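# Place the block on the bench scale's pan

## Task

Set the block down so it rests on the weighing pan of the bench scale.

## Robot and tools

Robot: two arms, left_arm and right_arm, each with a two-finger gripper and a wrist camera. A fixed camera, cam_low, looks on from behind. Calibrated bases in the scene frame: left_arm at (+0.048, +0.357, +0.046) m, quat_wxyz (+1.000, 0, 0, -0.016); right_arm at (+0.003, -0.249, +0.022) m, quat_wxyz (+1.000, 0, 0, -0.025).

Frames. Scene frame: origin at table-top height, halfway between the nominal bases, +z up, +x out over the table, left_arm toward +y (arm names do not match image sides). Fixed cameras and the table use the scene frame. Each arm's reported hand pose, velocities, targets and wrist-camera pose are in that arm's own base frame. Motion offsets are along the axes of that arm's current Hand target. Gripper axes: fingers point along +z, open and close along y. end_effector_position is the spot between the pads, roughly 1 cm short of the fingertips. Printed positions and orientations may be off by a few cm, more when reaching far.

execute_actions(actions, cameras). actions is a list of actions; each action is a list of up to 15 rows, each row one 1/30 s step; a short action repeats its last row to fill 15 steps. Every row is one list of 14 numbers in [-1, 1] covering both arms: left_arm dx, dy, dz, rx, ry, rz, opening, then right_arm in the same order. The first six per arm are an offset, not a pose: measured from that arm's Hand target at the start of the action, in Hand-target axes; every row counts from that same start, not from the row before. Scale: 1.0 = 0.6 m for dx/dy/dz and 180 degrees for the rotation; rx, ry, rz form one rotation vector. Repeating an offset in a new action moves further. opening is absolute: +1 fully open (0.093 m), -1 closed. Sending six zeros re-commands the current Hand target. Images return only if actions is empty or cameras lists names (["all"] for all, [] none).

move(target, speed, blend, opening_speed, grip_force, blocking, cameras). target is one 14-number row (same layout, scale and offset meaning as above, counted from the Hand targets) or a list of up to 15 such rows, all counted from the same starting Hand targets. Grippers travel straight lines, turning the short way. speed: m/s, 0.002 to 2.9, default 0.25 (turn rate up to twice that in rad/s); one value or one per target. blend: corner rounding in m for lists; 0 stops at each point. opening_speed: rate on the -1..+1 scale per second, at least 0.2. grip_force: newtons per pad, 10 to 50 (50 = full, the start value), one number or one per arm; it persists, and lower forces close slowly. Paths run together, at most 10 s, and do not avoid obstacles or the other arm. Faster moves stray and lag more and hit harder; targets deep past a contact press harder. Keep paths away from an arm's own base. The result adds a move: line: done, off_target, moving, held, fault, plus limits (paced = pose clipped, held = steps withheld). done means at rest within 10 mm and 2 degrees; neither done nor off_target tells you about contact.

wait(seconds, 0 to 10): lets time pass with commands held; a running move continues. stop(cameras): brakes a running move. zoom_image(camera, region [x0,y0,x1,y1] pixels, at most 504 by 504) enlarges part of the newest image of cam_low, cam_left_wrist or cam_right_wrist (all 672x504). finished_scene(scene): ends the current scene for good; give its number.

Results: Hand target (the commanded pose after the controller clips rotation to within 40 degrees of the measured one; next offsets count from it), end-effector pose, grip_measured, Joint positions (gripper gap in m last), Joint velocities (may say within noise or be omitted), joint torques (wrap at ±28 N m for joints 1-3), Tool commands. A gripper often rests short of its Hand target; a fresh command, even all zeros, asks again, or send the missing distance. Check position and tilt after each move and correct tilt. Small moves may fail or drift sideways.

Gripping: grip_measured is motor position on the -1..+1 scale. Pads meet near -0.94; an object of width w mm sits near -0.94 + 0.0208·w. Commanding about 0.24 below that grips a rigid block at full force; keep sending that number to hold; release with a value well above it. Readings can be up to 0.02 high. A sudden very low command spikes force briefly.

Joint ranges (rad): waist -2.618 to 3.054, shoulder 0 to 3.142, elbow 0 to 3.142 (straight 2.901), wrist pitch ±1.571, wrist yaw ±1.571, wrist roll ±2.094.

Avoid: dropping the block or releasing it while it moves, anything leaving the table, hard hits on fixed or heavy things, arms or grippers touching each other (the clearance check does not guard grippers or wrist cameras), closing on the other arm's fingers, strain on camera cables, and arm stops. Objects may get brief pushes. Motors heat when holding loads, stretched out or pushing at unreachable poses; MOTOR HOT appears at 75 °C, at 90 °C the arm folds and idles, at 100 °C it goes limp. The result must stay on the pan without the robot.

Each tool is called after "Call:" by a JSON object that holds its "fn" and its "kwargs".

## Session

Call:
{"fn": "execute_actions", "kwargs": {"actions": []}}

Call:
{"fn": "zoom_image", "kwargs": {"camera": "cam_low", "region": [200, 150, 500, 350]}}

Scene clock: 0.00 s.
left_arm: end_effector_position=(+0.2582, +0.0057, +0.1836) grip_measured=+1.000 end_effector_quat_wxyz=(+0.518, -0.140, +0.843, +0.042) | right_arm: end_effector_position=(+0.2336, -0.0192, +0.2171) grip_measured=+1.000 end_effector_quat_wxyz=(+0.562, -0.042, +0.825, -0.046)
Joint positions: left_arm=[-0.264 0.61 0.505 -0.43 -0.448 -0.334 0.093] | right_arm=[-0.185 0.384 0.523 -0.517 -0.144 -0.189 0.093]
Joint velocities: within noise
Joint torques (N m): no reading
Heat: left arm: 31 °C; right arm: 32 °C.
Hand target: left_arm +0.2599, +0.0054, +0.1908; +0.526, -0.142, +0.837, +0.039 | right_arm +0.2345, -0.0193, +0.2247; +0.569, -0.042, +0.820, -0.047
Tool commands: left_gripper/opening=+1.0 right_gripper/opening=+1.0
camera_calibration:
cam_left_wrist: T_world_to_cam=[[0.274739, -0.959271, 0.0657106, -0.0754327], [-0.752549, -0.257064, -0.60629, 0.344528], [0.598488, 0.117121, -0.792524, 0.0758398], [0, 0, 0, 1]] pos_world=[0.23461, 0.00732301, 0.273946]
cam_right_wrist: T_world_to_cam=[[0.006114, -0.994729, 0.10236, -0.0428896], [-0.705471, -0.0768371, -0.704562, 0.360405], [0.708713, -0.0679042, -0.702222, 0.0722152], [0, 0, 0, 1]] pos_world=[0.203338, -0.0100673, 0.309029]

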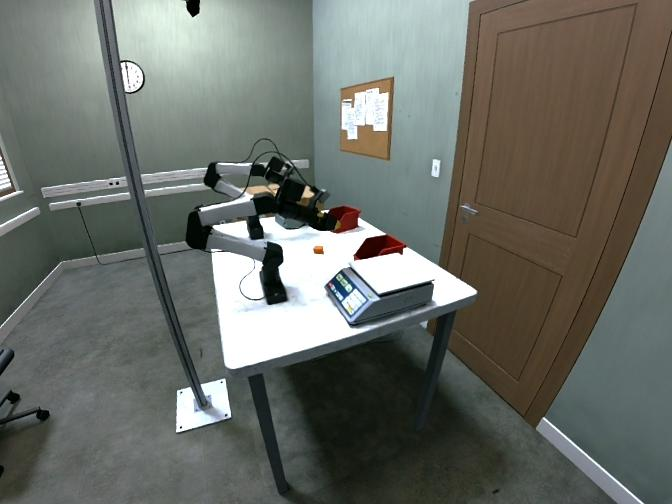

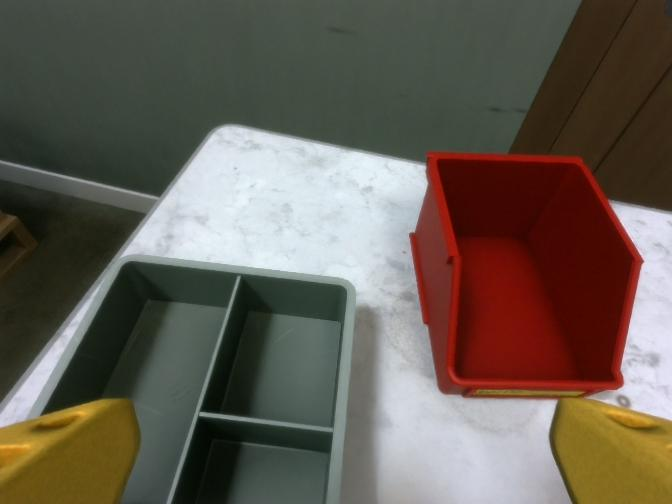

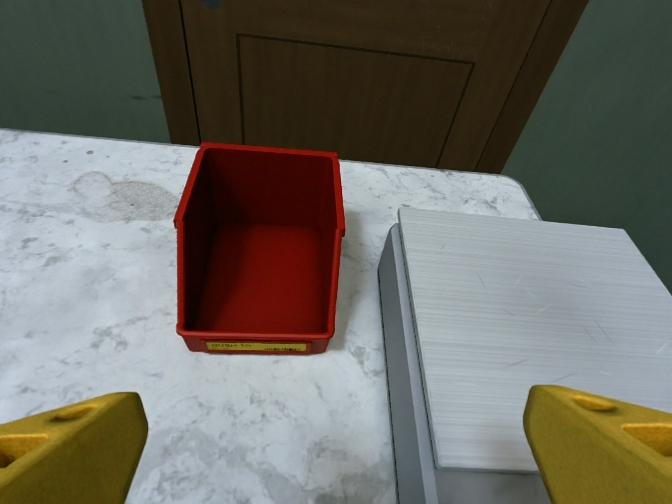

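Scaled by 1.680 from the camera's 672x504 image, which has a finer 960x720 frame.

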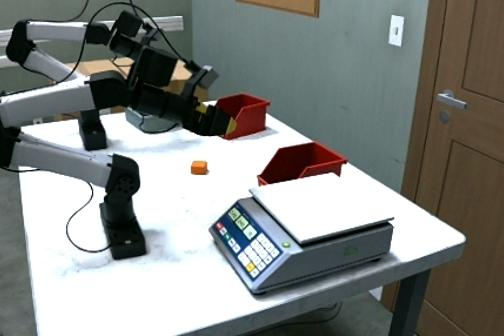

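Call:
{"fn": "move", "kwargs": {"target": [0,0,0,0,0,0,1,0.046,0.342,0.042,-0.155,0.36,-0.151,1], "cameras": ["cam_right_wrist"], "speed": 0.5}}

Scene clock: 12.93 s.
left_arm: end_effector_position=(+0.2582, +0.0057, +0.1836) grip_measured=+1.000 end_effector_quat_wxyz=(+0.518, -0.140, +0.843, +0.042) | right_arm: end_effector_position=(+0.2435, +0.1733, +0.1574) grip_measured=+1.000 end_effector_quat_wxyz=(-0.006, -0.312, +0.950, -0.011)
Joint positions: left_arm=[-0.264 0.61 0.505 -0.43 -0.448 -0.334 0.093] | right_arm=[0.629 1.693 1.549 -1.445 0.018 -0.005 0.093]
Joint torques (N m): left_arm=[-0.08 -0.34 10.32 2.41 -0.18 -0.07] | right_arm=[0.47 -5.2 9.16 0.24 -0.04 -0.16]
Heat: left arm: 34 °C; right arm: 36 °C.
Hand target: left_arm +0.2599, +0.0054, +0.1908; +0.526, -0.142, +0.837, +0.039 | right_arm +0.2453, +0.1802, +0.1646; +0.000, -0.318, +0.948, +0.000
Off the commanded pose: left_arm 0.007 m, 1 deg | right_arm 0.010 m, 2 deg.
move: done
camera_calibration:
cam_right_wrist: T_world_to_cam=[[0.573932, -0.8186, 0.0222732, -0.00158902], [-0.750946, -0.515261, 0.413022, 0.251286], [-0.326623, -0.253773, -0.910449, 0.353557], [0, 0, 0, 1]] pos_world=[0.305094, 0.2179, 0.218144]
Images, in order (width x height): cam_right_wrist 672x504.

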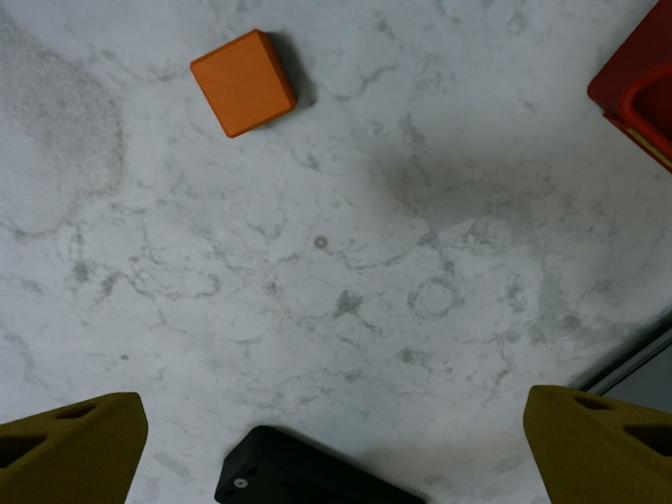

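Call:
{"fn": "move", "kwargs": {"target": [0,0,0,0,0,0,1,-0.112,0.057,0.124,0,0,-0.155,1], "cameras": ["cam_right_wrist"], "speed": 0.4}}

Scene clock: 19.03 s.
left_arm: end_effector_position=(+0.2582, +0.0057, +0.1836) grip_measured=+1.000 end_effector_quat_wxyz=(+0.518, -0.140, +0.843, +0.042) | right_arm: end_effector_position=(+0.2708, +0.2363, +0.0846) grip_measured=+1.000 end_effector_quat_wxyz=(-0.019, -0.531, +0.847, -0.012)
Joint positions: left_arm=[-0.264 0.61 0.505 -0.43 -0.448 -0.334 0.093] | right_arm=[0.726 1.956 1.591 -1.248 0.018 -0.394 0.093]
Joint torques (N m): left_arm=[-0.1 -0.39 10.28 2.39 -0.16 -0.08] | right_arm=[0.27 -7.13 9.06 0.44 -0.09 -0.18]
Heat: left arm: 35 °C; right arm: 37 °C.
Hand target: left_arm +0.2599, +0.0054, +0.1908; +0.526, -0.142, +0.837, +0.039 | right_arm +0.2782, +0.2480, +0.0902; -0.001, -0.537, +0.843, +0.000
Off the commanded pose: left_arm 0.007 m, 1 deg | right_arm 0.015 m, 3 deg.
move: off_target (right_arm)
camera_calibration:
cam_right_wrist: T_world_to_cam=[[0.890136, -0.455666, 0.00513169, -0.134034], [-0.411532, -0.798983, 0.438484, 0.30728], [-0.195702, -0.392422, -0.898724, 0.308353], [0, 0, 0, 1]] pos_world=[0.306109, 0.305442, 0.143075]
Images, in order (width x height): cam_right_wrist 672x504.

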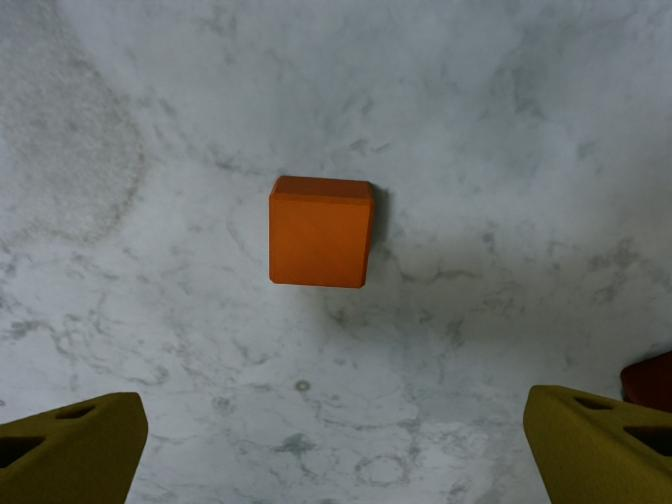

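Call:
{"fn": "move", "kwargs": {"target": [[0,0,0,0,0,0,1,-0.009,0.008,0.153,0,0,0.006,1],[0,0,0,0,0,0,1,-0.009,0.008,0.153,0,0,0.006,-0.5],[0,0,0,0,0,0,1,-0.009,0.008,-0.15,0,0,0.006,-0.5]], "cameras": ["cam_right_wrist"], "speed": [0.2,0.2,0.25], "opening_speed": 1.5}}

Scene clock: 28.87 s.
left_arm: end_effector_position=(+0.2582, +0.0057, +0.1836) grip_measured=+1.000 end_effector_quat_wxyz=(+0.518, -0.140, +0.843, +0.042) | right_arm: end_effector_position=(+0.2795, +0.2511, +0.1685) grip_measured=-0.257 end_effector_quat_wxyz=(+0.004, -0.532, +0.847, -0.008)
Joint positions: left_arm=[-0.264 0.61 0.505 -0.43 -0.448 -0.334 0.093] | right_arm=[0.739 1.994 1.981 -1.551 0.017 -0.382 0.033]
Joint torques (N m): left_arm=[-0.09 -0.31 10.25 2.4 -0.16 -0.06] | right_arm=[0.57 -9.54 7.71 0.26 -0.09 0.09]
Heat: left arm: 37 °C; right arm: 38 °C.
Hand target: left_arm +0.2599, +0.0054, +0.1908; +0.526, -0.142, +0.837, +0.039 | right_arm +0.2762, +0.2549, +0.1801; +0.000, -0.529, +0.848, +0.000
Off the commanded pose: left_arm 0.007 m, 1 deg | right_arm 0.013 m, 1 deg.
joint sent to its limit (right arm) — joint 4 (wrist pitch), lower limit. The joint targets still meet the commanded pose.
move: off_target (right_arm)
camera_calibration:
cam_right_wrist: T_world_to_cam=[[0.890531, -0.454421, 0.0213654, -0.138601], [-0.424624, -0.813449, 0.397486, 0.300211], [-0.163246, -0.363046, -0.917359, 0.37798], [0, 0, 0, 1]] pos_world=[0.312609, 0.318447, 0.230375]
Images, in order (width x height): cam_right_wrist 672x504.

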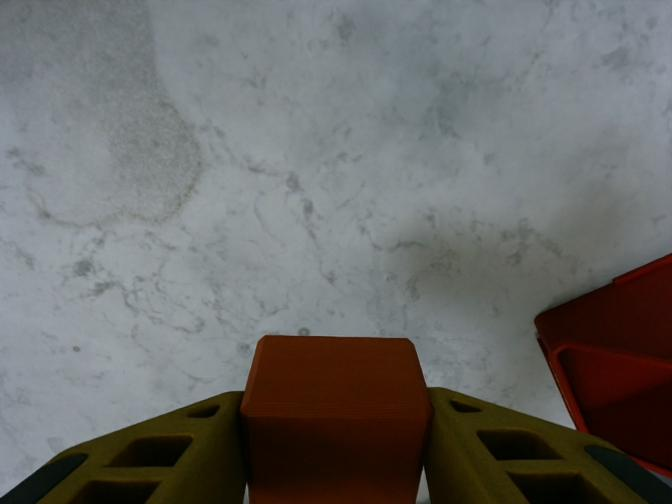

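Call:
{"fn": "move", "kwargs": {"target": [[0,0,0,0,0,0,1,0.59,-0.442,0.033,0,0,0.49,-0.5],[0,0,0,0,0,0,1,0.59,-0.442,0.092,0,0,0.49,-0.5]], "cameras": ["cam_low","cam_right_wrist"], "speed": [0.4,0.1]}}

Call:
{"fn": "zoom_image", "kwargs": {"camera": "cam_low", "region": [340, 230, 420, 300]}}

Scene clock: 43.83 s.
left_arm: end_effector_position=(+0.2582, +0.0057, +0.1836) grip_measured=+1.000 end_effector_quat_wxyz=(+0.518, -0.140, +0.843, +0.042) | right_arm: end_effector_position=(+0.3561, -0.1826, +0.1254) grip_measured=-0.257 end_effector_quat_wxyz=(-0.007, +0.206, +0.978, -0.004)
Joint positions: left_arm=[-0.264 0.61 0.505 -0.43 -0.448 -0.334 0.093] | right_arm=[-0.469 2.094 1.955 -1.443 0.012 -0.053 0.033]
Joint torques (N m): left_arm=[-0.06 -0.35 10.22 2.4 -0.2 -0.07] | right_arm=[0.53 -9.36 5.16 0.5 -0.02 0.11]
Heat: left arm: 39 °C; right arm: 39 °C.
Hand target: left_arm +0.2599, +0.0054, +0.1908; +0.526, -0.142, +0.837, +0.039 | right_arm +0.3588, -0.1796, +0.1247; -0.001, +0.210, +0.978, +0.000
Off the commanded pose: left_arm 0.007 m, 1 deg | right_arm 0.004 m, 1 deg.
move: done
camera_calibration:
cam_right_wrist: T_world_to_cam=[[-0.424589, -0.905259, 0.0151444, -0.0161115], [-0.824322, 0.393437, 0.407064, 0.358502], [-0.374457, 0.160351, -0.913274, 0.363789], [0, 0, 0, 1]] pos_world=[0.424903, -0.213967, 0.18655]
Images, in order (width x height): cam_low 672x504, cam_right_wrist 672x504.

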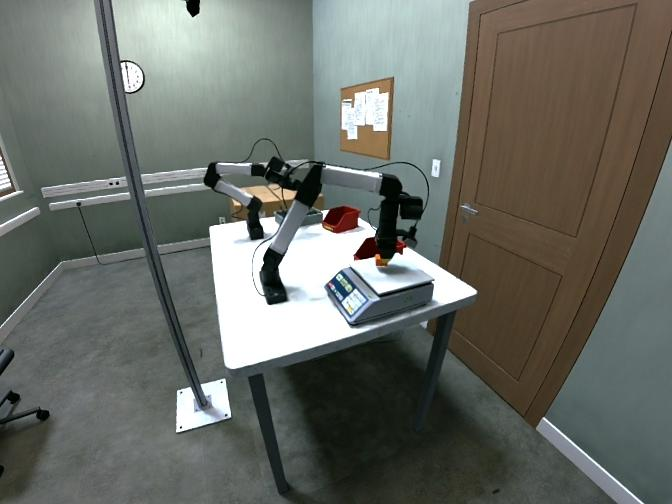

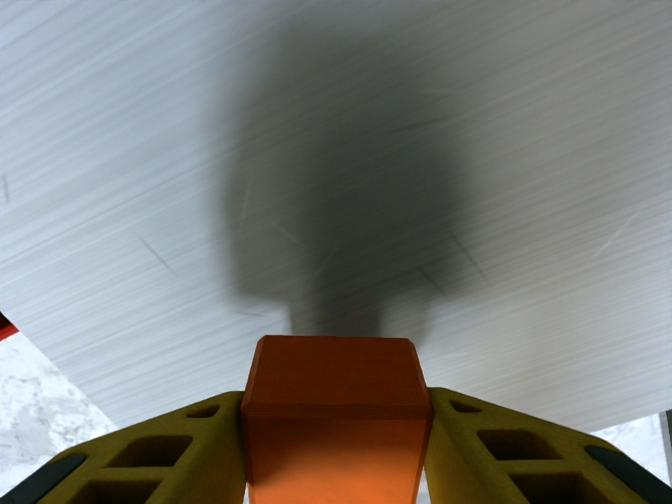

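Scaled by 6.300 from the camera's 672x504 image, which has a finer 960x720 frame.

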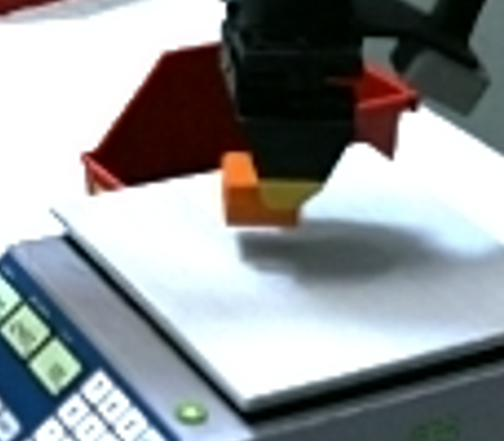

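Call:
{"fn": "move", "kwargs": {"target": [0,0,0,0,0,0,1,0,0,0.045,0,0,0,-0.5], "cameras": ["cam_low","cam_right_wrist"], "speed": 0.04}}

Call:
{"fn": "zoom_image", "kwargs": {"camera": "cam_low", "region": [340, 230, 420, 300]}}

Scene clock: 48.13 s.
left_arm: end_effector_position=(+0.2582, +0.0057, +0.1836) grip_measured=+1.000 end_effector_quat_wxyz=(+0.518, -0.140, +0.843, +0.042) | right_arm: end_effector_position=(+0.3538, -0.1814, +0.1046) grip_measured=-0.257 end_effector_quat_wxyz=(-0.011, +0.206, +0.978, -0.003)
Joint positions: left_arm=[-0.264 0.61 0.505 -0.43 -0.448 -0.334 0.093] | right_arm=[-0.469 2.086 1.86 -1.364 0.012 -0.053 0.033]
Joint torques (N m): left_arm=[-0.09 -0.35 10.32 2.4 -0.18 -0.06] | right_arm=[0.53 -9.07 3.6 0.84 -0.01 0.11]
Heat: left arm: 39 °C; right arm: 39 °C.
Hand target: left_arm +0.2599, +0.0054, +0.1908; +0.526, -0.142, +0.837, +0.039 | right_arm +0.3588, -0.1796, +0.0978; -0.001, +0.210, +0.978, +0.000
Off the commanded pose: left_arm 0.007 m, 1 deg | right_arm 0.009 m, 1 deg.
move: done
camera_calibration:
cam_right_wrist: T_world_to_cam=[[-0.424493, -0.905309, 0.0148949, -0.0157467], [-0.821259, 0.391905, 0.414661, 0.362504], [-0.381234, 0.163788, -0.909854, 0.346447], [0, 0, 0, 1]] pos_world=[0.423103, -0.213067, 0.165134]
Images, in order (width x height): cam_low 672x504, cam_right_wrist 672x504.

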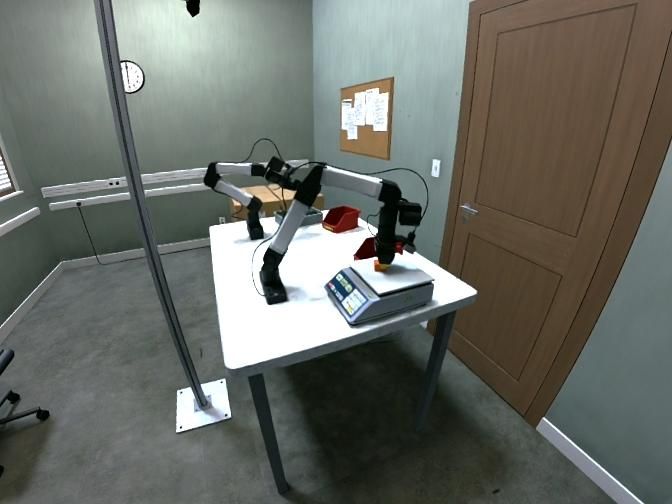

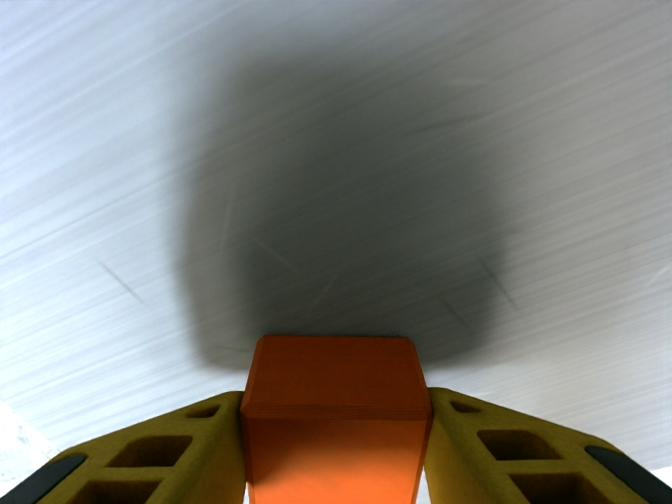

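Scaled by 6.300 from the camera's 672x504 image, which has a finer 960x720 frame.

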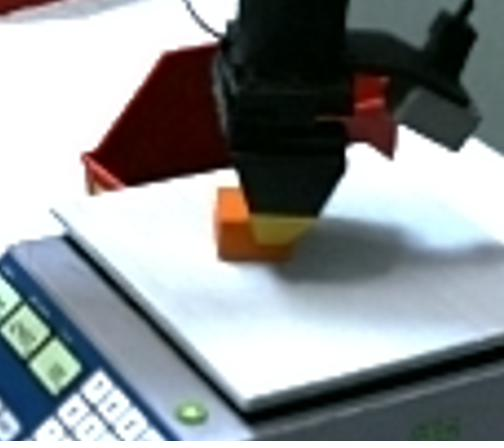

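Call:
{"fn": "move", "kwargs": {"target": [[0,0,0,0,0,0,1,0,0,0.012,0,0,0,-0.5],[0,0,0,0,0,0,1,0,0,-0.008,0,0,0,-0.5],[0,0,0,0,0,0,1,0,0,-0.008,0,0,0,0.3],[0,0,0,0,0,0,1,0,0,-0.2,0,0,0,0.3]], "cameras": ["cam_low","cam_right_wrist"], "speed": [0.03,0.05,0.1,0.15], "blend": [0.002,0,0,0], "opening_speed": 0.8}}

Scene clock: 57.17 s.
left_arm: end_effector_position=(+0.2582, +0.0057, +0.1836) grip_measured=+1.000 end_effector_quat_wxyz=(+0.518, -0.140, +0.843, +0.042) | right_arm: end_effector_position=(+0.3575, -0.1832, +0.1990) grip_measured=+0.298 end_effector_quat_wxyz=(+0.062, +0.207, +0.976, -0.023)
Joint positions: left_arm=[-0.264 0.61 0.505 -0.43 -0.448 -0.334 0.093] | right_arm=[-0.469 2.014 2.128 -1.553 0.012 -0.052 0.06]
Joint torques (N m): left_arm=[-0.09 -0.34 10.29 2.4 -0.18 -0.09] | right_arm=[0.59 -10.67 8.4 0.54 0 0.09]
Heat: left arm: 40 °C; right arm: 40 °C.
Hand target: left_arm +0.2599, +0.0054, +0.1908; +0.526, -0.142, +0.837, +0.039 | right_arm +0.3589, -0.1797, +0.2179; +0.000, +0.210, +0.978, +0.000
Off the commanded pose: left_arm 0.007 m, 1 deg | right_arm 0.019 m, 8 deg.
joint sent to its limit (right arm) — joint 4 (wrist pitch), lower limit. The joint targets are off in orientation, not in position.
move: off_target (right_arm)
camera_calibration:
cam_right_wrist: T_world_to_cam=[[-0.42713, -0.903986, 0.0192445, -0.0169629], [-0.867429, 0.415678, 0.273458, 0.376054], [-0.255202, 0.100109, -0.961691, 0.387682], [0, 0, 0, 1]] pos_world=[0.417891, -0.210462, 0.270322]
Images, in order (width x height): cam_low 672x504, cam_right_wrist 672x504.

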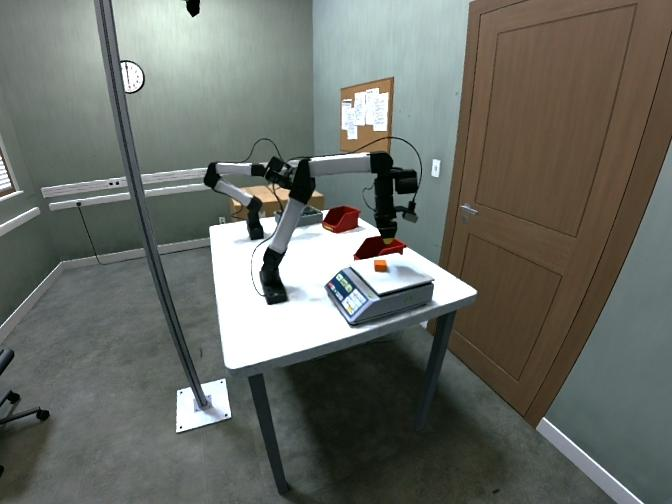

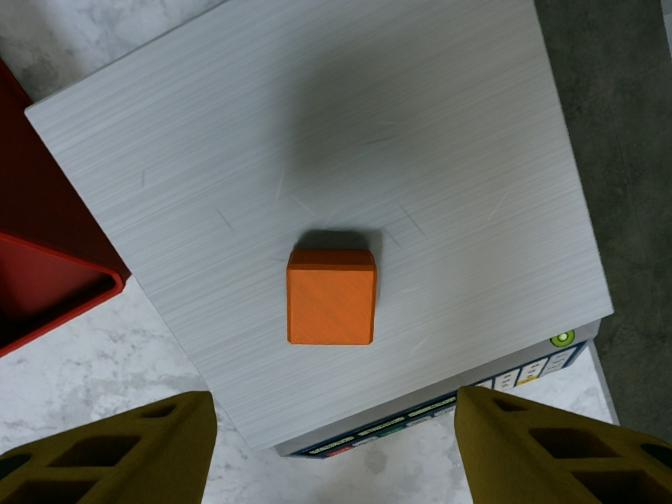

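Call:
{"fn": "finished_scene", "kwargs": {"scene": 2}}

The scene is finished: the task was done.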